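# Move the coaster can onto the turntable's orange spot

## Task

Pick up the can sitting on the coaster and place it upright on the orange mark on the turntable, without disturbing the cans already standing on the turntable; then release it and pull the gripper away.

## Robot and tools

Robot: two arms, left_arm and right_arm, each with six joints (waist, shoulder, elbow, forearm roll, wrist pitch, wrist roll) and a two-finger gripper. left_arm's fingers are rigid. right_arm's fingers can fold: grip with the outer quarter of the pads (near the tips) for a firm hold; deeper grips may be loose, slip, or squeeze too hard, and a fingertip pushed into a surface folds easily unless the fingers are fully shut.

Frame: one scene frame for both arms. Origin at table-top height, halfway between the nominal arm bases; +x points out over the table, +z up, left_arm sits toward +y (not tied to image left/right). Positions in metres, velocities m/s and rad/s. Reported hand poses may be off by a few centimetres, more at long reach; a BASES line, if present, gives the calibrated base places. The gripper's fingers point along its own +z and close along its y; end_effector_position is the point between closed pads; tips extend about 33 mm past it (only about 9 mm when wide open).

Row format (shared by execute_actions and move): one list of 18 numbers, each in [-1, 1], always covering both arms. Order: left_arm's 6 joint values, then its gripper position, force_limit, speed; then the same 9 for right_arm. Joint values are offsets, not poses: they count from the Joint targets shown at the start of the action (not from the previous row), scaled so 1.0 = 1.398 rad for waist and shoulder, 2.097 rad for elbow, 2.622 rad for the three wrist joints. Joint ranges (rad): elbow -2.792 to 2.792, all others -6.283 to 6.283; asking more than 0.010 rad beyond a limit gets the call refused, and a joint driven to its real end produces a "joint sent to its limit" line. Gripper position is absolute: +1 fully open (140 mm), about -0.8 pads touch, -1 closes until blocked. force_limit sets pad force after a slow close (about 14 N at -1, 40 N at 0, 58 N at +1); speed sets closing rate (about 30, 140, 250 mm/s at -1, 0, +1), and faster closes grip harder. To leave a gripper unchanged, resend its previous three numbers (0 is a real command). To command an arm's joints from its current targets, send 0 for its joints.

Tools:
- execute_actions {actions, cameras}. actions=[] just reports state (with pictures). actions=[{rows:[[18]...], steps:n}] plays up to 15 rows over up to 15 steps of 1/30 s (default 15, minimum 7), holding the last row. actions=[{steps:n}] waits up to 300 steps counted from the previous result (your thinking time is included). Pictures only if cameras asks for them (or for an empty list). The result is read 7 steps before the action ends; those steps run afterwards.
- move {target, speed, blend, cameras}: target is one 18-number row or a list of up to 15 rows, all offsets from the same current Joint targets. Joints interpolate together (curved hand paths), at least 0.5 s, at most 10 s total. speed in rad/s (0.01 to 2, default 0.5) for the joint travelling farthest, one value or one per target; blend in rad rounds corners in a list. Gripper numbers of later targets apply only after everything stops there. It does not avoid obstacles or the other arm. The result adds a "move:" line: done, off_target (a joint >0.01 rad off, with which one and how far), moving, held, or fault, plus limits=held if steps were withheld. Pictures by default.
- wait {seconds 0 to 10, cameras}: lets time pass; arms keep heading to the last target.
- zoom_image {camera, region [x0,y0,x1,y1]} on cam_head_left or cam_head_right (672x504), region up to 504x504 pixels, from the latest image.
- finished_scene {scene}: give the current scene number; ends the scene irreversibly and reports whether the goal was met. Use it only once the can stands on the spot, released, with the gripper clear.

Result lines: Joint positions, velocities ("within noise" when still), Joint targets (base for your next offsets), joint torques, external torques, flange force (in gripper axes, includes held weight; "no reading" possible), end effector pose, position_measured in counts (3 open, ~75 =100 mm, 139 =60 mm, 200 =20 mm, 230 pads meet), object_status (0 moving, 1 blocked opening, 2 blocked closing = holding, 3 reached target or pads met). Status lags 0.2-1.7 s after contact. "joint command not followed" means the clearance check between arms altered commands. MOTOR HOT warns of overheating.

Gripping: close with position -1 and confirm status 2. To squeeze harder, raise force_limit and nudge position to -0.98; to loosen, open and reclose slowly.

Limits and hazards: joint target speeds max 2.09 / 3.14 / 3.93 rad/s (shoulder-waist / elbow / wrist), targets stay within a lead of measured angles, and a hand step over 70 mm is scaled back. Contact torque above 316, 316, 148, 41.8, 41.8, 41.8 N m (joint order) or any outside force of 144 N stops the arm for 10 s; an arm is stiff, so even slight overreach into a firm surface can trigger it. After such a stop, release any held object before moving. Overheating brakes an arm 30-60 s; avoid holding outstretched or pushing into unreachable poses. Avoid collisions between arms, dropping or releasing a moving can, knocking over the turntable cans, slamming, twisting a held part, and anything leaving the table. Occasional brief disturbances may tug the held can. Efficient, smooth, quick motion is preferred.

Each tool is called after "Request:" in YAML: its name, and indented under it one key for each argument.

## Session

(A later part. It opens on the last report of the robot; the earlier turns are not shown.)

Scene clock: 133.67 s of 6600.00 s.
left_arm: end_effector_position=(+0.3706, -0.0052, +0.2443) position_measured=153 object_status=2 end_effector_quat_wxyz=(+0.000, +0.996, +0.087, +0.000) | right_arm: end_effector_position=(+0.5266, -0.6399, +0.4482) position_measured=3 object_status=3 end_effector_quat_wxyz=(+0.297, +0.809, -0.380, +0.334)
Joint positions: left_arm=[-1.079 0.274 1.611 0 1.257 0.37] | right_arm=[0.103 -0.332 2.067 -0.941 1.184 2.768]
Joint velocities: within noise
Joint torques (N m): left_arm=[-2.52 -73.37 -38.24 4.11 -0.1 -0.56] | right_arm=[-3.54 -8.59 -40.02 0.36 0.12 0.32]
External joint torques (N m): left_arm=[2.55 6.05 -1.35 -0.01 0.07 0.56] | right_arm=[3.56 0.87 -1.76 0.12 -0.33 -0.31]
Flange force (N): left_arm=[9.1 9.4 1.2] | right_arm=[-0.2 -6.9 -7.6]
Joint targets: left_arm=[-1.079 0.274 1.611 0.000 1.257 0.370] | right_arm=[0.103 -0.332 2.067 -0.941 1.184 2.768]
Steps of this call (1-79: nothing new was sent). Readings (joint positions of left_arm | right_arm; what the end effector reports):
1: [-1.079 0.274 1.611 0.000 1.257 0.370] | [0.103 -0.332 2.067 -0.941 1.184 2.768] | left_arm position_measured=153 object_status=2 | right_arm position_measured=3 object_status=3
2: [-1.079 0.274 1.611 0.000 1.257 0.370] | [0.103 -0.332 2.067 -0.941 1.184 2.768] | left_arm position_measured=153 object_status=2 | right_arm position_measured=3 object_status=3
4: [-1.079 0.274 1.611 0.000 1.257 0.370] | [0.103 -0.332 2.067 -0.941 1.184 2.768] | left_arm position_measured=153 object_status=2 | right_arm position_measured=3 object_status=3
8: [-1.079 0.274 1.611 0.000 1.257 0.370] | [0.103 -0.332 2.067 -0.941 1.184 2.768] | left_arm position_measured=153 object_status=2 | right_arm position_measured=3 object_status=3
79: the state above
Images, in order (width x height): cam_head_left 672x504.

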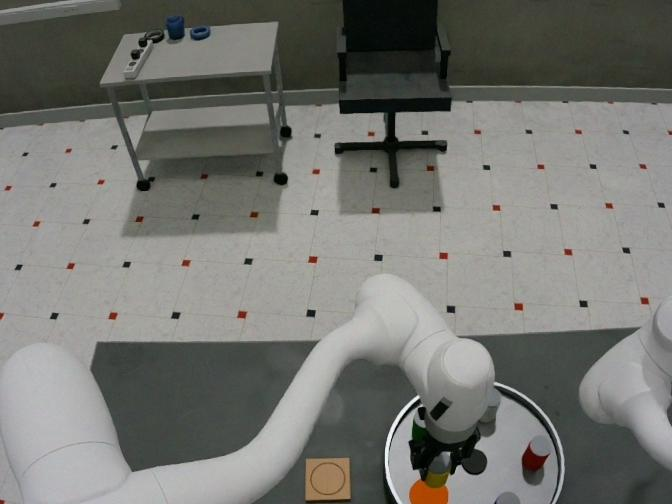

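Request:
execute_actions:
  actions:
    - {"steps": 199}
  cameras: []

Request:
execute_actions:
  actions:
    - {"rows": [[0,0.00014,0.00024,0,-0.00027,0,-1.0,0.5,-1.0,0,0,0,0,0,0,1.0,0.0,0.0],[0,0.00058,0.00094,0,-0.00106,0,-1.0,0.5,-1.0,0,0,0,0,0,0,1.0,0.0,0.0],[0,0.00130,0.00209,0,-0.00236,0,-1.0,0.5,-1.0,0,0,0,0,0,0,1.0,0.0,0.0],[0,0.00230,0.00367,0,-0.00416,0,-1.0,0.5,-1.0,0,0,0,0,0,0,1.0,0.0,0.0],[0,0.00359,0.00565,0,-0.00643,0,-1.0,0.5,-1.0,0,0,0,0,0,0,1.0,0.0,0.0],[0,0.00516,0.00800,0,-0.00915,0,-1.0,0.5,-1.0,0,0,0,0,0,0,1.0,0.0,0.0],[0,0.00700,0.01067,0,-0.01227,0,-1.0,0.5,-1.0,0,0,0,0,0,0,1.0,0.0,0.0],[0,0.00910,0.01362,0,-0.01574,0,-1.0,0.5,-1.0,0,0,0,0,0,0,1.0,0.0,0.0],[0,0.01146,0.01679,0,-0.01954,0,-1.0,0.5,-1.0,0,0,0,0,0,0,1.0,0.0,0.0],[0,0.01405,0.02013,0,-0.02359,0,-1.0,0.5,-1.0,0,0,0,0,0,0,1.0,0.0,0.0],[0,0.01685,0.02359,0,-0.02785,0,-1.0,0.5,-1.0,0,0,0,0,0,0,1.0,0.0,0.0],[0,0.01983,0.02711,0,-0.03226,0,-1.0,0.5,-1.0,0,0,0,0,0,0,1.0,0.0,0.0],[0,0.02296,0.03064,0,-0.03675,0,-1.0,0.5,-1.0,0,0,0,0,0,0,1.0,0.0,0.0],[0,0.02621,0.03414,0,-0.04128,0,-1.0,0.5,-1.0,0,0,0,0,0,0,1.0,0.0,0.0],[0,0.02952,0.03755,0,-0.04577,0,-1.0,0.5,-1.0,0,0,0,0,0,0,1.0,0.0,0.0]], "steps": 15}
  cameras: []

Request:
execute_actions:
  actions:
    - {"rows": [[0,0.00333,0.00328,0,-0.00440,0,-1.0,0.5,-1.0,0,0,0,0,0,0,1.0,0.0,0.0],[0,0.00662,0.00639,0,-0.00864,0,-1.0,0.5,-1.0,0,0,0,0,0,0,1.0,0.0,0.0],[0,0.00983,0.00929,0,-0.01267,0,-1.0,0.5,-1.0,0,0,0,0,0,0,1.0,0.0,0.0],[0,0.01289,0.01196,0,-0.01644,0,-1.0,0.5,-1.0,0,0,0,0,0,0,1.0,0.0,0.0],[0,0.01575,0.01437,0,-0.01989,0,-1.0,0.5,-1.0,0,0,0,0,0,0,1.0,0.0,0.0],[0,0.01836,0.01649,0,-0.02298,0,-1.0,0.5,-1.0,0,0,0,0,0,0,1.0,0.0,0.0],[0,0.02066,0.01832,0,-0.02567,0,-1.0,0.5,-1.0,0,0,0,0,0,0,1.0,0.0,0.0],[0,0.02262,0.01983,0,-0.02792,0,-1.0,0.5,-1.0,0,0,0,0,0,0,1.0,0.0,0.0],[0,0.02418,0.02102,0,-0.02970,0,-1.0,0.5,-1.0,0,0,0,0,0,0,1.0,0.0,0.0],[0,0.02532,0.02187,0,-0.03099,0,-1.0,0.5,-1.0,0,0,0,0,0,0,1.0,0.0,0.0],[0,0.02601,0.02238,0,-0.03177,0,-1.0,0.5,-1.0,0,0,0,0,0,0,1.0,0.0,0.0],[0,0.02625,0.02255,0,-0.03203,0,-1.0,0.5,-1.0,0,0,0,0,0,0,1.0,0.0,0.0],[0.00016,0.02624,0.02256,0,-0.03203,0,-1.0,0.5,-1.0,0,0,0,0,0,0,1.0,0.0,0.0],[0.00062,0.02624,0.02256,0,-0.03203,0,-1.0,0.5,-1.0,0,0,0,0,0,0,1.0,0.0,0.0],[0.00139,0.02623,0.02257,0,-0.03204,0,-1.0,0.5,-1.0,0,0,0,0,0,0,1.0,0.0,0.0]], "steps": 15}
  cameras: []

Request:
execute_actions:
  actions:
    - {"rows": [[0.00108,0,0,0,0,0,-1.0,0.5,-1.0,0,0,0,0,0,0,1.0,0.0,0.0],[0.00248,0.00001,-0.00001,0,0,0,-1.0,0.5,-1.0,0,0,0,0,0,0,1.0,0.0,0.0],[0.00418,0.00005,-0.00005,0,0.00001,0,-1.0,0.5,-1.0,0,0,0,0,0,0,1.0,0.0,0.0],[0.00619,0.00012,-0.00012,0,0.00003,0,-1.0,0.5,-1.0,0,0,0,0,0,0,1.0,0.0,0.0],[0.00850,0.00026,-0.00025,0,0.00006,0,-1.0,0.5,-1.0,0,0,0,0,0,0,1.0,0.0,0.0],[0.01113,0.00046,-0.00044,0,0.00011,0,-1.0,0.5,-1.0,0,0,0,0,0,0,1.0,0.0,0.0],[0.01405,0.00076,-0.00073,0,0.00018,0,-1.0,0.5,-1.0,0,0,0,0,0,0,1.0,0.0,0.0],[0.01728,0.00118,-0.00113,0,0.00028,0,-1.0,0.5,-1.0,0,0,0,0,0,0,1.0,0.0,0.0],[0.02082,0.00174,-0.00167,0,0.00041,0,-1.0,0.5,-1.0,0,0,0,0,0,0,1.0,0.0,0.0],[0.02449,0.00245,-0.00235,0,0.00057,0,-1.0,0.5,-1.0,0,0,0,0,0,0,1.0,0.0,0.0],[0.02813,0.00326,-0.00313,0,0.00077,0,-1.0,0.5,-1.0,0,0,0,0,0,0,1.0,0.0,0.0],[0.03174,0.00418,-0.00402,0,0.00099,0,-1.0,0.5,-1.0,0,0,0,0,0,0,1.0,0.0,0.0],[0.03531,0.00522,-0.00503,0,0.00123,0,-1.0,0.5,-1.0,0,0,0,0,0,0,1.0,0.0,0.0],[0.03886,0.00637,-0.00614,0,0.00151,0,-1.0,0.5,-1.0,0,0,0,0,0,0,1.0,0.0,0.0],[0.04238,0.00763,-0.00736,0,0.00181,0,-1.0,0.5,-1.0,0,0,0,0,0,0,1.0,0.0,0.0]], "steps": 15}
  cameras: ["cam_head_left", "cam_head_right"]

Request:
execute_actions:
  actions:
    - {"rows": [[0.00347,0.00138,-0.00133,0,0.00033,0,-1.0,0.5,-1.0,0,0,0,0,0,0,1.0,0.0,0.0],[0.00689,0.00286,-0.00277,0,0.00069,0,-1.0,0.5,-1.0,0,0,0,0,0,0,1.0,0.0,0.0],[0.01026,0.00444,-0.00430,0,0.00108,0,-1.0,0.5,-1.0,0,0,0,0,0,0,1.0,0.0,0.0],[0.01357,0.00612,-0.00594,0,0.00149,0,-1.0,0.5,-1.0,0,0,0,0,0,0,1.0,0.0,0.0],[0.01684,0.00791,-0.00769,0,0.00193,0,-1.0,0.5,-1.0,0,0,0,0,0,0,1.0,0.0,0.0],[0.02005,0.00981,-0.00954,0,0.00240,0,-1.0,0.5,-1.0,0,0,0,0,0,0,1.0,0.0,0.0],[0.02319,0.01180,-0.01149,0,0.00289,0,-1.0,0.5,-1.0,0,0,0,0,0,0,1.0,0.0,0.0],[0.02626,0.01389,-0.01353,0,0.00342,0,-1.0,0.5,-1.0,0,0,0,0,0,0,1.0,0.0,0.0],[0.02926,0.01607,-0.01567,0,0.00397,0,-1.0,0.5,-1.0,0,0,0,0,0,0,1.0,0.0,0.0],[0.03219,0.01833,-0.01791,0,0.00455,0,-1.0,0.5,-1.0,0,0,0,0,0,0,1.0,0.0,0.0],[0.03505,0.02069,-0.02023,0,0.00515,0,-1.0,0.5,-1.0,0,0,0,0,0,0,1.0,0.0,0.0],[0.03783,0.02315,-0.02266,0,0.00578,0,-1.0,0.5,-1.0,0,0,0,0,0,0,1.0,0.0,0.0],[0.04043,0.02536,-0.02524,0,0.00666,0,-1.0,0.5,-1.0,0,0,0,0,0,0,1.0,0.0,0.0],[0.04273,0.02699,-0.02801,0,0.00801,0,-1.0,0.5,-1.0,0,0,0,0,0,0,1.0,0.0,0.0],[0.04475,0.02804,-0.03096,0,0.00981,0,-1.0,0.5,-1.0,0,0,0,0,0,0,1.0,0.0,0.0]], "steps": 15}
  cameras: ["cam_head_left", "cam_head_right"]

Request:
execute_actions:
  actions:
    - {"rows": [[0.00177,0.00047,-0.00310,0,0.00223,0,-1.0,0.5,-1.0,0,0,0,0,0,0,1.0,0.0,0.0],[0.00330,0.00038,-0.00633,0,0.00486,0,-1.0,0.5,-1.0,0,0,0,0,0,0,1.0,0.0,0.0],[0.00459,-0.00024,-0.00967,0,0.00786,0,-1.0,0.5,-1.0,0,0,0,0,0,0,1.0,0.0,0.0],[0.00567,-0.00137,-0.01309,0,0.01119,0,-1.0,0.5,-1.0,0,0,0,0,0,0,1.0,0.0,0.0],[0.00654,-0.00295,-0.01656,0,0.01482,0,-1.0,0.5,-1.0,0,0,0,0,0,0,1.0,0.0,0.0],[0.00720,-0.00496,-0.02006,0,0.01869,0,-1.0,0.5,-1.0,0,0,0,0,0,0,1.0,0.0,0.0],[0.00768,-0.00734,-0.02355,0,0.02275,0,-1.0,0.5,-1.0,0,0,0,0,0,0,1.0,0.0,0.0],[0.00796,-0.01004,-0.02701,0,0.02695,0,-1.0,0.5,-1.0,0,0,0,0,0,0,1.0,0.0,0.0],[0.00805,-0.01302,-0.03039,0,0.03124,0,-1.0,0.5,-1.0,0,0,0,0,0,0,1.0,0.0,0.0],[0.00805,-0.01610,-0.03378,0,0.03560,0,-1.0,0.5,-1.0,0,0,0,0,0,0,1.0,0.0,0.0],[0.00805,-0.01911,-0.03725,0,0.03999,0,-1.0,0.5,-1.0,0,0,0,0,0,0,1.0,0.0,0.0],[0.00805,-0.02203,-0.04077,0,0.04435,0,-1.0,0.5,-1.0,0,0,0,0,0,0,1.0,0.0,0.0],[0.00805,-0.02480,-0.04428,0,0.04864,0,-1.0,0.5,-1.0,0,0,0,0,0,0,1.0,0.0,0.0],[0.00805,-0.02740,-0.04773,0,0.05278,0,-1.0,0.5,-1.0,0,0,0,0,0,0,1.0,0.0,0.0],[0.00805,-0.02981,-0.05106,0,0.05673,0,-1.0,0.5,-1.0,0,0,0,0,0,0,1.0,0.0,0.0]], "steps": 15}
  cameras: []

Request:
execute_actions:
  actions:
    - {"rows": [[0,-0.00219,-0.00316,0,0.00370,0,-1.0,0.5,-1.0,0,0,0,0,0,0,1.0,0.0,0.0],[0,-0.00414,-0.00610,0,0.00709,0,-1.0,0.5,-1.0,0,0,0,0,0,0,1.0,0.0,0.0],[0,-0.00585,-0.00877,0,0.01013,0,-1.0,0.5,-1.0,0,0,0,0,0,0,1.0,0.0,0.0],[0,-0.00730,-0.01111,0,0.01278,0,-1.0,0.5,-1.0,0,0,0,0,0,0,1.0,0.0,0.0],[0,-0.00849,-0.01310,0,0.01500,0,-1.0,0.5,-1.0,0,0,0,0,0,0,1.0,0.0,0.0],[0,-0.00942,-0.01468,0,0.01676,0,-1.0,0.5,-1.0,0,0,0,0,0,0,1.0,0.0,0.0],[0,-0.01009,-0.01583,0,0.01804,0,-1.0,0.5,-1.0,0,0,0,0,0,0,1.0,0.0,0.0],[0,-0.01049,-0.01653,0,0.01881,0,-1.0,0.5,-1.0,0,0,0,0,0,0,1.0,0.0,0.0],[0,-0.01062,-0.01676,0,0.01907,0,-1.0,0.5,-1.0,0,0,0,0,0,0,1.0,0.0,0.0]], "steps": 9}
  cameras: []

Scene clock: 140.30 s of 6600.00 s.
left_arm: end_effector_position=(+0.3706, -0.0052, +0.2443) position_measured=153 object_status=2 end_effector_quat_wxyz=(+0.000, +0.996, +0.087, +0.000) | right_arm: end_effector_position=(+0.5266, -0.6399, +0.4482) position_measured=3 object_status=3 end_effector_quat_wxyz=(+0.297, +0.809, -0.380, +0.334)
Joint positions: left_arm=[-1.079 0.274 1.611 0 1.257 0.37] | right_arm=[0.103 -0.332 2.067 -0.941 1.184 2.768]
Joint velocities: within noise
Joint torques (N m): left_arm=[-3.37 -73.08 -38.44 4.18 -0.27 -0.54] | right_arm=[-3.38 -7.99 -40.14 0.27 0.13 0.26]
External joint torques (N m): left_arm=[3.34 5.72 -1.09 -0.08 0.25 0.54] | right_arm=[3.4 -0.23 -1.76 0.21 -0.33 -0.25]
Flange force (N): left_arm=[9.7 8.1 1.1] | right_arm=[-0.7 -4.9 -7.9]
Joint targets: left_arm=[-1.079 0.274 1.611 0.000 1.257 0.370] | right_arm=[0.103 -0.332 2.067 -0.941 1.184 2.768]
Steps of this call (1-199: nothing new was sent). Readings (joint positions of left_arm | right_arm; what the end effector reports):
1: [-1.079 0.274 1.611 0.000 1.257 0.370] | [0.103 -0.332 2.067 -0.941 1.184 2.768] | left_arm position_measured=153 object_status=2 | right_arm position_measured=3 object_status=3
2: [-1.079 0.274 1.611 0.000 1.257 0.370] | [0.103 -0.332 2.067 -0.941 1.184 2.768] | left_arm position_measured=153 object_status=2 | right_arm position_measured=3 object_status=3
4: [-1.079 0.274 1.611 0.000 1.257 0.370] | [0.103 -0.332 2.067 -0.941 1.184 2.768] | left_arm position_measured=153 object_status=2 | right_arm position_measured=3 object_status=3
8: [-1.079 0.274 1.611 0.000 1.257 0.370] | [0.103 -0.332 2.067 -0.941 1.184 2.768] | left_arm position_measured=153 object_status=2 | right_arm position_measured=3 object_status=3
199: the state above
No camera images: "cameras" was empty.

Scene clock: 140.57 s of 6600.00 s.
left_arm: end_effector_position=(+0.3706, -0.0052, +0.2288) position_measured=153 object_status=2 end_effector_quat_wxyz=(+0.000, +0.996, +0.087, +0.000) end_effector_velocity=(+0.000, +0.000, -0.134) end_effector_angular_velocity=(+0.001, +0.001, +0.000) | right_arm: end_effector_position=(+0.5266, -0.6399, +0.4482) position_measured=3 object_status=3 end_effector_quat_wxyz=(+0.297, +0.809, -0.380, +0.334)
Joint positions: left_arm=[-1.079 0.282 1.629 0 1.23 0.37] | right_arm=[0.103 -0.332 2.067 -0.941 1.184 2.768]
Joint velocities: left_arm=[0 0.073 0.158 0 -0.229 -0.001] | right_arm=[within noise]
Joint torques (N m): left_arm=[-3.23 -68.93 -35.56 3.81 -0.43 -0.64] | right_arm=[-3.22 -8.32 -40.2 0.35 0.12 0.24]
External joint torques (N m): left_arm=[3.13 4.68 -1.71 0.06 0.42 0.64] | right_arm=[3.09 0.53 -1.54 0.12 -0.31 -0.23]
Flange force (N): left_arm=[9.4 7.9 -0.2] | right_arm=[-0.3 -5.7 -6.7]
Joint targets: left_arm=[-1.079 0.315 1.690 0.000 1.137 0.370] | right_arm=[0.103 -0.332 2.067 -0.941 1.184 2.768]
Steps of this call (1-8: this action's first 8). Readings (joint positions of left_arm | right_arm; what the end effector reports):
1: [-1.079 0.274 1.611 0.000 1.257 0.370] | [0.103 -0.332 2.067 -0.941 1.184 2.768] | left_arm position_measured=153 object_status=2 | right_arm position_measured=3 object_status=3
2: [-1.079 0.274 1.611 0.000 1.257 0.370] | [0.103 -0.332 2.067 -0.941 1.184 2.768] | left_arm position_measured=153 object_status=2 | right_arm position_measured=3 object_status=3
4: [-1.079 0.275 1.614 0.000 1.252 0.370] | [0.103 -0.332 2.067 -0.941 1.184 2.768] | left_arm position_measured=153 object_status=2 | right_arm position_measured=3 object_status=3
8: the state above
No camera images: "cameras" was empty.

Scene clock: 141.07 s of 6600.00 s.
left_arm: end_effector_position=(+0.3706, -0.0051, +0.1383) position_measured=153 object_status=2 end_effector_quat_wxyz=(+0.000, +0.996, +0.087, +0.000) end_effector_velocity=(+0.000, -0.001, -0.133) end_effector_angular_velocity=(-0.003, -0.002, -0.001) | right_arm: end_effector_position=(+0.5266, -0.6399, +0.4482) position_measured=3 object_status=3 end_effector_quat_wxyz=(+0.297, +0.809, -0.380, +0.334)
Joint positions: left_arm=[-1.079 0.341 1.725 0 1.075 0.37] | right_arm=[0.103 -0.332 2.067 -0.941 1.184 2.768]
Joint velocities: left_arm=[-0.001 0.103 0.124 0 -0.23 0] | right_arm=[within noise]
Joint torques (N m): left_arm=[-2.61 -81.57 -36.88 3.94 -0.55 -0.53] | right_arm=[-3.49 -8.08 -39.9 0.29 0.12 0.22]
External joint torques (N m): left_arm=[2.87 6.15 -1.99 0.09 0.51 0.53] | right_arm=[3.5 -0.01 -2.17 0.2 -0.33 -0.21]
Flange force (N): left_arm=[9.9 10.3 2.1] | right_arm=[-0.1 -5.7 -8.3]
Joint targets: left_arm=[-1.077 0.352 1.737 0.000 1.053 0.370] | right_arm=[0.103 -0.332 2.067 -0.941 1.184 2.768]
Steps of this call (1-7: your previous action's last 7; 8-15: this action's first 8). Readings (joint positions of left_arm | right_arm; what the end effector reports):
8: [-1.079 0.312 1.684 0.000 1.146 0.370] | [0.103 -0.332 2.067 -0.941 1.184 2.768] | left_arm position_measured=153 object_status=2 | right_arm position_measured=3 object_status=3
9: [-1.079 0.316 1.691 0.000 1.135 0.370] | [0.103 -0.332 2.067 -0.941 1.184 2.768] | left_arm position_measured=153 object_status=2 | right_arm position_measured=3 object_status=3
11: [-1.079 0.326 1.704 0.000 1.112 0.370] | [0.103 -0.332 2.067 -0.941 1.184 2.768] | left_arm position_measured=153 object_status=2 | right_arm position_measured=3 object_status=3
15: the state above
No camera images: "cameras" was empty.

Scene clock: 141.57 s of 6600.00 s.
left_arm: end_effector_position=(+0.3817, +0.0019, +0.1251) position_measured=153 object_status=2 end_effector_quat_wxyz=(+0.000, +0.995, +0.096, +0.000) end_effector_velocity=(+0.074, +0.036, +0.002) end_effector_angular_velocity=(-0.008, -0.005, +0.115) | right_arm: end_effector_position=(+0.5266, -0.6399, +0.4482) position_measured=3 object_status=3 end_effector_quat_wxyz=(+0.297, +0.809, -0.380, +0.334)
Joint positions: left_arm=[-1.06 0.353 1.736 0 1.053 0.37] | right_arm=[0.103 -0.332 2.067 -0.941 1.184 2.768]
Joint velocities: left_arm=[0.116 0.012 -0.022 0 0 0.001] | right_arm=[within noise]
Joint torques (N m): left_arm=[-1.8 -77.4 -35.11 3.84 -0.25 -0.6] | right_arm=[-3.22 -7.67 -39.88 0.28 0.1 0.23]
External joint torques (N m): left_arm=[3.6 5.1 -1.42 -0.01 0.2 0.6] | right_arm=[3.23 -0.3 -1.93 0.21 -0.29 -0.22]
Flange force (N): left_arm=[9.8 7.2 2.5] | right_arm=[-0.3 -4.7 -7.8]
Joint targets: left_arm=[-1.018 0.362 1.721 0.000 1.058 0.370] | right_arm=[0.103 -0.332 2.067 -0.941 1.184 2.768]
Steps of this call (1-7: your previous action's last 7; 8-15: this action's first 8). Readings (joint positions of left_arm | right_arm; what the end effector reports):
8: [-1.078 0.352 1.737 0.000 1.053 0.370] | [0.103 -0.332 2.067 -0.941 1.184 2.768] | left_arm position_measured=153 object_status=2 | right_arm position_measured=3 object_status=3
9: [-1.077 0.352 1.737 0.000 1.053 0.370] | [0.103 -0.332 2.067 -0.941 1.184 2.768] | left_arm position_measured=153 object_status=2 | right_arm position_measured=3 object_status=3
11: [-1.073 0.352 1.737 0.000 1.053 0.370] | [0.103 -0.332 2.067 -0.941 1.184 2.768] | left_arm position_measured=153 object_status=2 | right_arm position_measured=3 object_status=3
15: the state above

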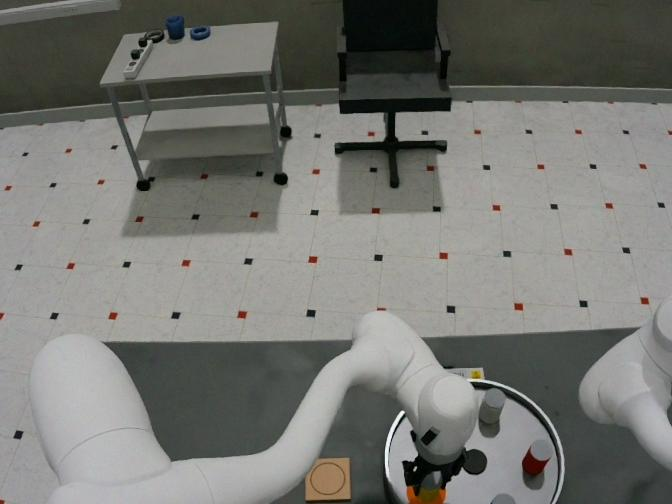

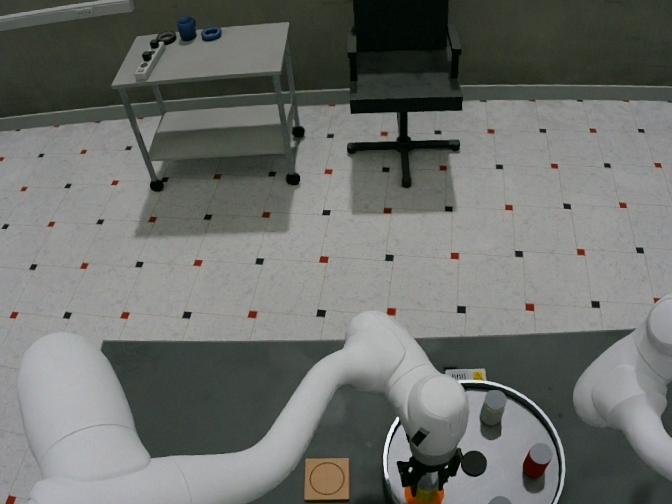

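Scene clock: 142.07 s of 6600.00 s.
left_arm: end_effector_position=(+0.4319, +0.0183, +0.1253) position_measured=153 object_status=2 end_effector_quat_wxyz=(+0.000, +0.991, +0.132, +0.000) end_effector_velocity=(+0.109, +0.013, +0.000) end_effector_angular_velocity=(+0.000, +0.000, +0.133) | right_arm: end_effector_position=(+0.5266, -0.6399, +0.4482) position_measured=3 object_status=3 end_effector_quat_wxyz=(+0.297, +0.809, -0.380, +0.334)
Joint positions: left_arm=[-0.989 0.377 1.7 0 1.064 0.37] | right_arm=[0.103 -0.332 2.067 -0.941 1.184 2.768]
Joint velocities: left_arm=[0.133 0.083 -0.121 0 0.038 0] | right_arm=[within noise]
Joint torques (N m): left_arm=[-4.59 -81.55 -35.32 3.74 -0.14 -0.61] | right_arm=[-3.57 -7.99 -40.05 0.31 0.16 0.27]
External joint torques (N m): left_arm=[4.24 7.82 -1.41 0.06 0.09 0.61] | right_arm=[3.24 0.61 -1.71 0.15 -0.35 -0.26]
Flange force (N): left_arm=[12.0 10.5 4.8] | right_arm=[-0.1 -6.0 -7.0]
Joint targets: left_arm=[-0.956 0.402 1.657 0.000 1.083 0.370] | right_arm=[0.103 -0.332 2.067 -0.941 1.184 2.768]
Steps of this call (1-7: your previous action's last 7; 8-15: this action's first 8). Readings (joint positions of left_arm | right_arm; what the end effector reports):
8: [-1.021 0.361 1.723 0.000 1.057 0.370] | [0.103 -0.332 2.067 -0.941 1.184 2.768] | left_arm position_measured=153 object_status=2 | right_arm position_measured=3 object_status=3
9: [-1.017 0.363 1.721 0.000 1.058 0.370] | [0.103 -0.332 2.067 -0.941 1.184 2.768] | left_arm position_measured=153 object_status=2 | right_arm position_measured=3 object_status=3
11: [-1.007 0.367 1.714 0.000 1.060 0.370] | [0.103 -0.332 2.067 -0.941 1.184 2.768] | left_arm position_measured=153 object_status=2 | right_arm position_measured=3 object_status=3
15: the state above

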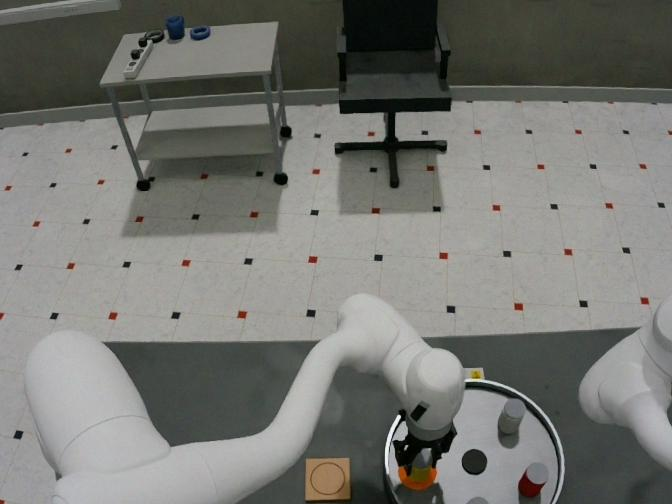

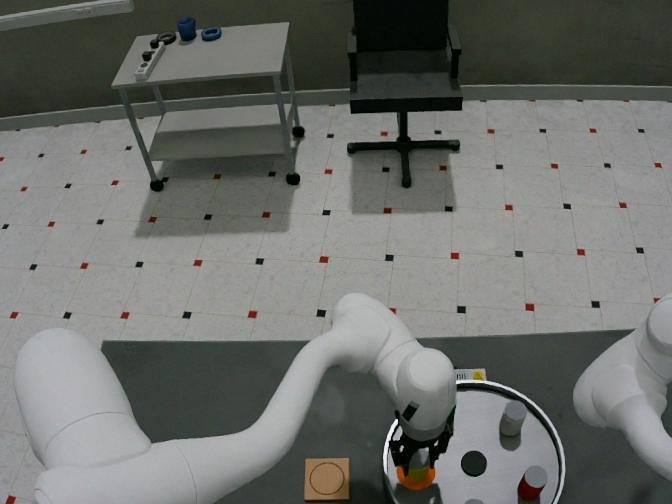

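Scene clock: 142.57 s of 6600.00 s.
left_arm: end_effector_position=(+0.4730, +0.0170, +0.1564) position_measured=153 object_status=2 end_effector_quat_wxyz=(+0.000, +0.988, +0.153, +0.000) end_effector_velocity=(+0.025, -0.004, +0.179) end_effector_angular_velocity=(+0.000, -0.001, +0.022) | right_arm: end_effector_position=(+0.5266, -0.6399, +0.4482) position_measured=3 object_status=3 end_effector_quat_wxyz=(+0.297, +0.809, -0.380, +0.334)
Joint positions: left_arm=[-0.945 0.394 1.613 0 1.135 0.37] | right_arm=[0.103 -0.332 2.067 -0.941 1.184 2.768]
Joint velocities: left_arm=[0.022 -0.093 -0.217 0 0.309 0] | right_arm=[within noise]
Joint torques (N m): left_arm=[-4.68 -89.83 -37.34 4.05 0.08 -0.65] | right_arm=[-3.3 -8.4 -40.02 0.23 0.18 0.3]
External joint torques (N m): left_arm=[3.98 7.58 -2.06 0 -0.07 0.65] | right_arm=[3.39 0.65 -1.69 0.28 -0.39 -0.29]
Flange force (N): left_arm=[12.1 11.9 3.3] | right_arm=[-0.2 -6.2 -7.2]
Joint targets: left_arm=[-0.944 0.360 1.549 0.000 1.232 0.370] | right_arm=[0.103 -0.332 2.067 -0.941 1.184 2.768]
Steps of this call (1-7: your previous action's last 7; 8-15: this action's first 8). Readings (joint positions of left_arm | right_arm; what the end effector reports):
8: [-0.957 0.401 1.660 0.000 1.081 0.370] | [0.103 -0.332 2.067 -0.941 1.184 2.768] | left_arm position_measured=153 object_status=2 | right_arm position_measured=3 object_status=3
9: [-0.955 0.402 1.655 0.000 1.085 0.370] | [0.103 -0.332 2.067 -0.941 1.184 2.768] | left_arm position_measured=153 object_status=2 | right_arm position_measured=3 object_status=3
11: [-0.950 0.402 1.641 0.000 1.099 0.370] | [0.103 -0.332 2.067 -0.941 1.184 2.768] | left_arm position_measured=153 object_status=2 | right_arm position_measured=3 object_status=3
15: the state above
No camera images: "cameras" was empty.

Scene clock: 142.87 s of 6600.00 s.
left_arm: end_effector_position=(+0.4743, +0.0168, +0.2155) position_measured=153 object_status=2 end_effector_quat_wxyz=(+0.000, +0.988, +0.154, +0.000) end_effector_velocity=(+0.000, +0.001, +0.181) end_effector_angular_velocity=(+0.000, +0.001, +0.001) | right_arm: end_effector_position=(+0.5266, -0.6399, +0.4482) position_measured=3 object_status=3 end_effector_quat_wxyz=(+0.297, +0.809, -0.380, +0.334)
Joint positions: left_arm=[-0.944 0.359 1.548 0 1.234 0.37] | right_arm=[0.103 -0.332 2.067 -0.941 1.184 2.768]
Joint velocities: left_arm=[0 -0.097 -0.206 -0.001 0.304 -0.001] | right_arm=[within noise]
Joint torques (N m): left_arm=[-3.29 -78.45 -35.93 3.94 -0.23 -0.63] | right_arm=[-3.04 -8.21 -39.82 0.36 0.12 0.29]
External joint torques (N m): left_arm=[3.02 5.8 -1.96 -0.01 0.21 0.63] | right_arm=[2.99 0.21 -2.11 0.13 -0.32 -0.28]
Flange force (N): left_arm=[9.9 10.3 0.5] | right_arm=[0.7 -5.2 -7.0]
Joint targets: left_arm=[-0.944 0.345 1.514 0.000 1.282 0.370] | right_arm=[0.103 -0.332 2.067 -0.941 1.184 2.768]
Steps of this call (1-7: your previous action's last 7; 8-9: this action's first 2). Readings (joint positions of left_arm | right_arm; what the end effector reports):
8: [-0.944 0.362 1.555 0.000 1.224 0.370] | [0.103 -0.332 2.067 -0.941 1.184 2.768] | left_arm position_measured=153 object_status=2 | right_arm position_measured=3 object_status=3
9: the state above
No camera images: "cameras" was empty.

Request:
zoom_image:
  camera: "cam_head_left"
  region: [370, 400, 470, 504]

Request:
zoom_image:
  camera: "cam_head_right"
  region: [370, 400, 470, 504]

Scaled by 4.846.

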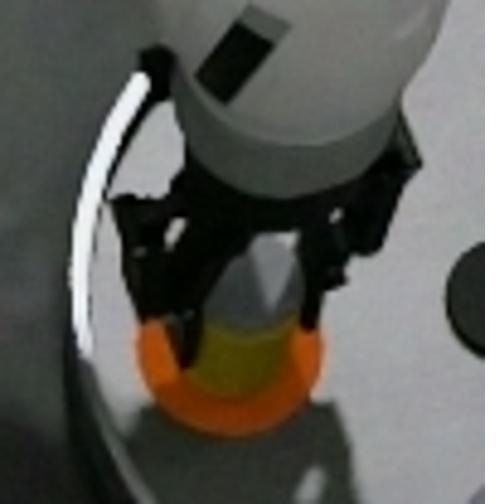

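Scaled by 4.846.

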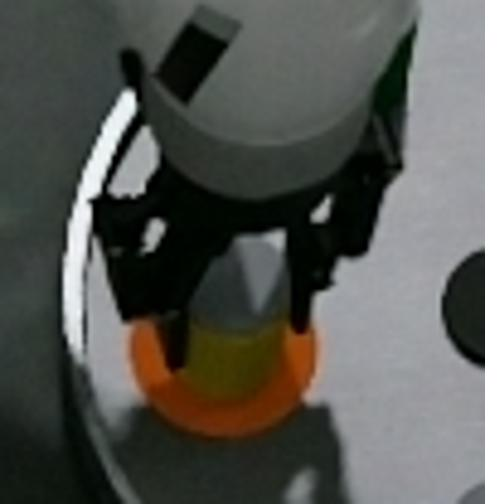

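Request:
zoom_image:
  camera: "cam_head_left"
  region: [390, 450, 444, 504]

Request:
zoom_image:
  camera: "cam_head_right"
  region: [390, 450, 444, 504]

Scaled by 9.333.

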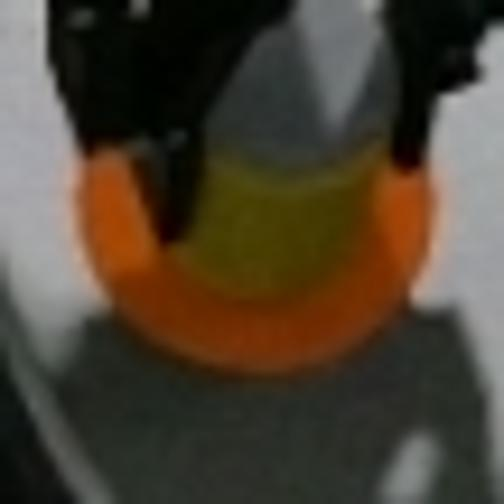

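Scaled by 9.333.

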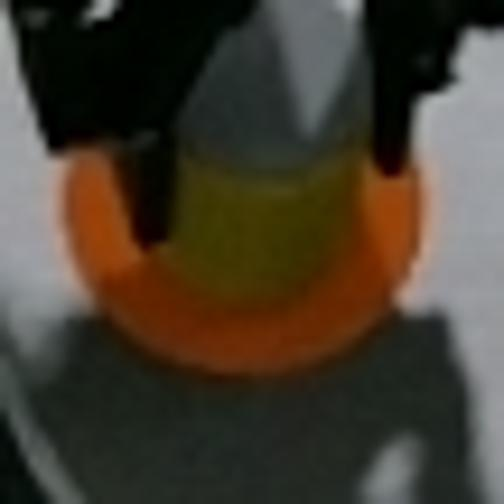

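Request:
move:
  target: [-0.096135, -0.052568, 0.047406, 0, -0.009876, 0, -1.0, 0.5, -1.0, 0, 0, 0, 0, 0, 0, 1.0, 0.0, 0.0]
  speed: 0.3
  cameras: ["cam_head_left"]

Scene clock: 161.17 s of 6600.00 s.
left_arm: end_effector_position=(+0.3703, -0.0037, +0.2443) position_measured=153 object_status=2 end_effector_quat_wxyz=(+0.000, +0.996, +0.087, +0.000) | right_arm: end_effector_position=(+0.5266, -0.6399, +0.4482) position_measured=3 object_status=3 end_effector_quat_wxyz=(+0.297, +0.809, -0.380, +0.334)
Joint positions: left_arm=[-1.079 0.272 1.614 0 1.256 0.37] | right_arm=[0.103 -0.332 2.067 -0.941 1.184 2.768]
Joint velocities: within noise
Joint torques (N m): left_arm=[-2.65 -73.33 -38.18 4.11 -0.26 -0.54] | right_arm=[-3.67 -8.24 -39.92 0.24 0.18 0.27]
External joint torques (N m): left_arm=[2.74 6.23 -1.31 -0.01 0.24 0.54] | right_arm=[3.51 0.1 -2.12 0.23 -0.37 -0.26]
Flange force (N): left_arm=[9.4 9.6 1.1] | right_arm=[0.0 -5.8 -8.1]
Joint targets: left_arm=[-1.079 0.272 1.614 0.000 1.256 0.370] | right_arm=[0.103 -0.332 2.067 -0.941 1.184 2.768]
Kept back: nothing.
move: done
Images, in order (width x height): cam_head_left 672x504.

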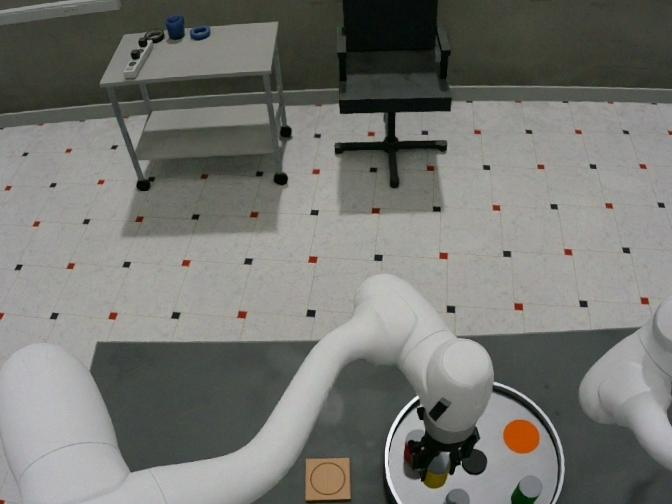

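Request:
zoom_image:
  camera: "cam_head_left"
  region: [494, 409, 548, 463]

Request:
zoom_image:
  camera: "cam_head_left"
  region: [370, 370, 580, 504]

Scaled by 9.333.

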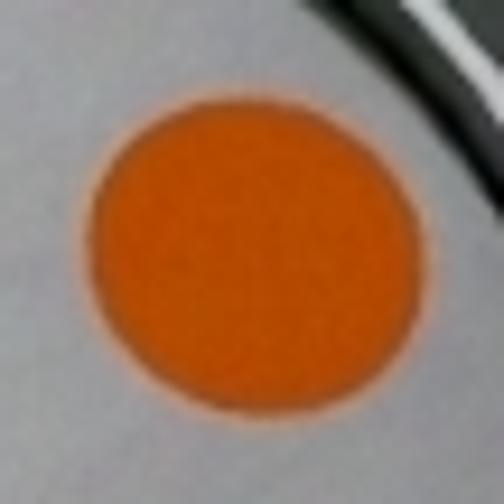

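Scaled by 2.400.

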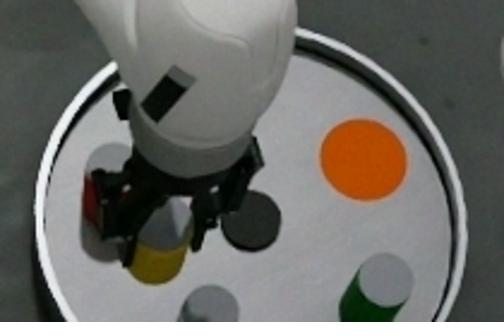

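Request:
execute_actions:
  actions:
    - {"steps": 234}
  cameras: ["cam_head_left"]

Request:
zoom_image:
  camera: "cam_head_left"
  region: [494, 409, 548, 463]

Scene clock: 168.97 s of 6600.00 s.
left_arm: end_effector_position=(+0.3702, -0.0037, +0.2443) position_measured=153 object_status=2 end_effector_quat_wxyz=(+0.000, +0.996, +0.087, +0.000) | right_arm: end_effector_position=(+0.5266, -0.6399, +0.4482) position_measured=3 object_status=3 end_effector_quat_wxyz=(+0.297, +0.809, -0.380, +0.334)
Joint positions: left_arm=[-1.079 0.272 1.614 0 1.256 0.37] | right_arm=[0.103 -0.332 2.067 -0.941 1.184 2.768]
Joint velocities: within noise
Joint torques (N m): left_arm=[-3.03 -73.41 -37.98 4.14 -0.21 -0.52] | right_arm=[-2.78 -8.21 -40.14 0.33 0.1 0.35]
External joint torques (N m): left_arm=[3.06 6.21 -1.78 -0.01 0.17 0.52] | right_arm=[2.53 0.52 -1.68 0.14 -0.3 -0.34]
Flange force (N): left_arm=[10.2 10.2 0.6] | right_arm=[0.8 -4.7 -5.6]
Joint targets: left_arm=[-1.079 0.272 1.614 0.000 1.256 0.370] | right_arm=[0.103 -0.332 2.067 -0.941 1.184 2.768]
Steps of this call (1-234: nothing new was sent). Readings (joint positions of left_arm | right_arm; what the end effector reports):
1: [-1.079 0.272 1.614 0.000 1.256 0.370] | [0.103 -0.332 2.067 -0.941 1.184 2.768] | left_arm position_measured=153 object_status=2 | right_arm position_measured=3 object_status=3
2: [-1.079 0.272 1.614 0.000 1.256 0.370] | [0.103 -0.332 2.067 -0.941 1.184 2.768] | left_arm position_measured=153 object_status=2 | right_arm position_measured=3 object_status=3
4: [-1.079 0.272 1.614 0.000 1.256 0.370] | [0.103 -0.332 2.067 -0.941 1.184 2.768] | left_arm position_measured=153 object_status=2 | right_arm position_measured=3 object_status=3
8: [-1.079 0.272 1.614 0.000 1.256 0.370] | [0.103 -0.332 2.067 -0.941 1.184 2.768] | left_arm position_measured=153 object_status=2 | right_arm position_measured=3 object_status=3
234: the state above
Images, in order (width x height): cam_head_left 672x504.

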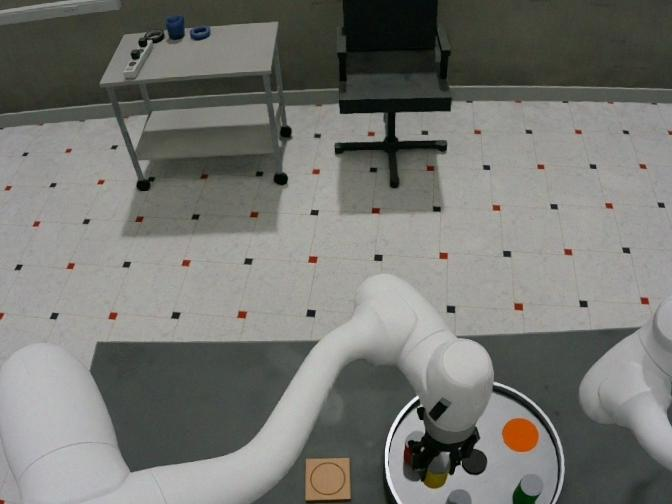

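Scaled by 9.333.

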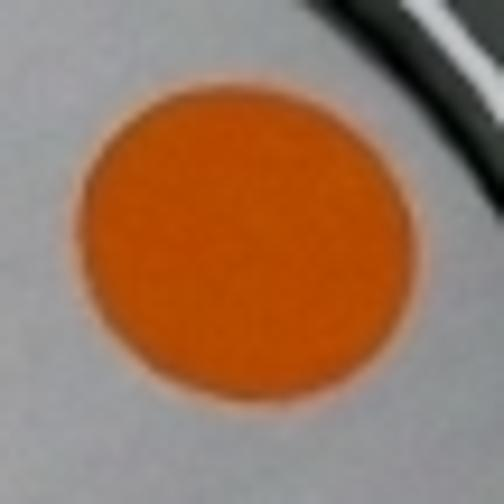

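Request:
execute_actions:
  actions:
    - {"steps": 132}
  cameras: ["cam_head_left", "cam_head_right"]

Request:
zoom_image:
  camera: "cam_head_left"
  region: [390, 450, 444, 504]

Request:
zoom_image:
  camera: "cam_head_right"
  region: [390, 450, 444, 504]

Scene clock: 173.37 s of 6600.00 s.
left_arm: end_effector_position=(+0.3702, -0.0037, +0.2443) position_measured=153 object_status=2 end_effector_quat_wxyz=(+0.000, +0.996, +0.087, +0.000) | right_arm: end_effector_position=(+0.5266, -0.6399, +0.4482) position_measured=3 object_status=3 end_effector_quat_wxyz=(+0.297, +0.809, -0.380, +0.334)
Joint positions: left_arm=[-1.079 0.272 1.614 0 1.256 0.37] | right_arm=[0.103 -0.332 2.067 -0.941 1.184 2.768]
Joint velocities: within noise
Joint torques (N m): left_arm=[-2.93 -73.44 -38.28 4.12 -0.25 -0.62] | right_arm=[-3.19 -7.88 -40.09 0.33 0.14 0.34]
External joint torques (N m): left_arm=[2.82 6.18 -1.44 0 0.22 0.62] | right_arm=[3.21 0.09 -1.82 0.16 -0.35 -0.33]
Flange force (N): left_arm=[9.7 9.7 0.9] | right_arm=[0.0 -5.1 -7.3]
Joint targets: left_arm=[-1.079 0.272 1.614 0.000 1.256 0.370] | right_arm=[0.103 -0.332 2.067 -0.941 1.184 2.768]
Steps of this call (1-132: nothing new was sent). Readings (joint positions of left_arm | right_arm; what the end effector reports):
1: [-1.079 0.272 1.614 0.000 1.256 0.370] | [0.103 -0.332 2.067 -0.941 1.184 2.768] | left_arm position_measured=153 object_status=2 | right_arm position_measured=3 object_status=3
2: [-1.079 0.272 1.614 0.000 1.256 0.370] | [0.103 -0.332 2.067 -0.941 1.184 2.768] | left_arm position_measured=153 object_status=2 | right_arm position_measured=3 object_status=3
4: [-1.079 0.272 1.614 0.000 1.256 0.370] | [0.103 -0.332 2.067 -0.941 1.184 2.768] | left_arm position_measured=153 object_status=2 | right_arm position_measured=3 object_status=3
8: [-1.079 0.272 1.614 0.000 1.256 0.370] | [0.103 -0.332 2.067 -0.941 1.184 2.768] | left_arm position_measured=153 object_status=2 | right_arm position_measured=3 object_status=3
132: the state above

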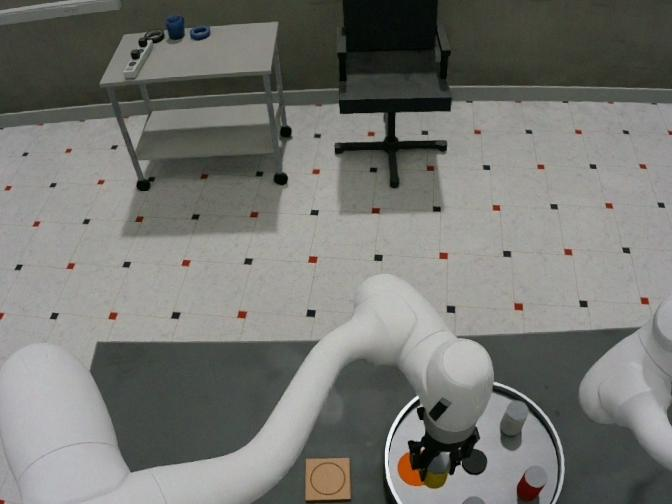

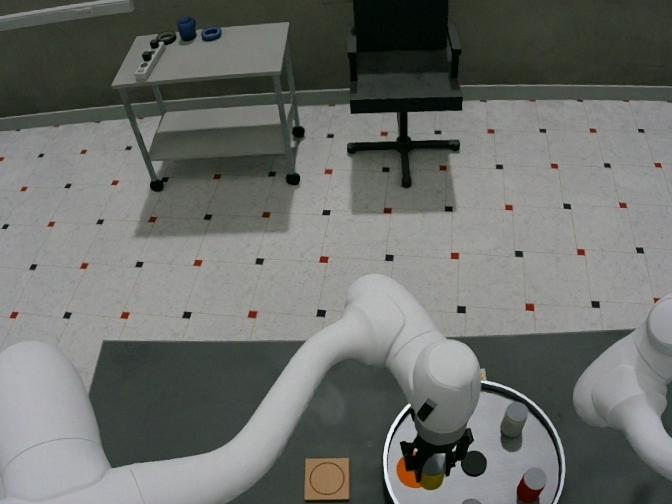

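Scaled by 9.333.

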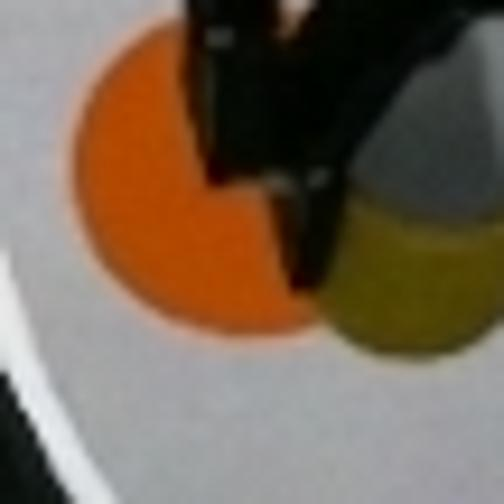

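Scaled by 9.333.

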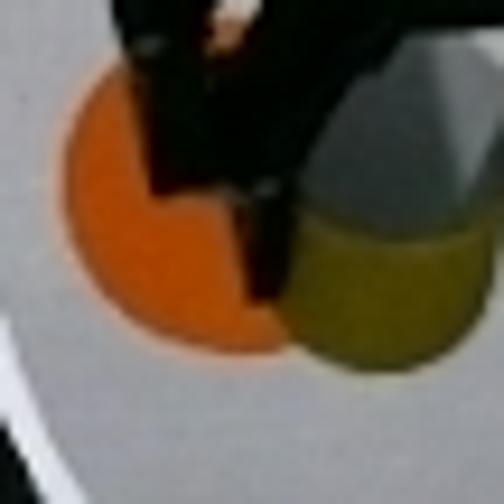

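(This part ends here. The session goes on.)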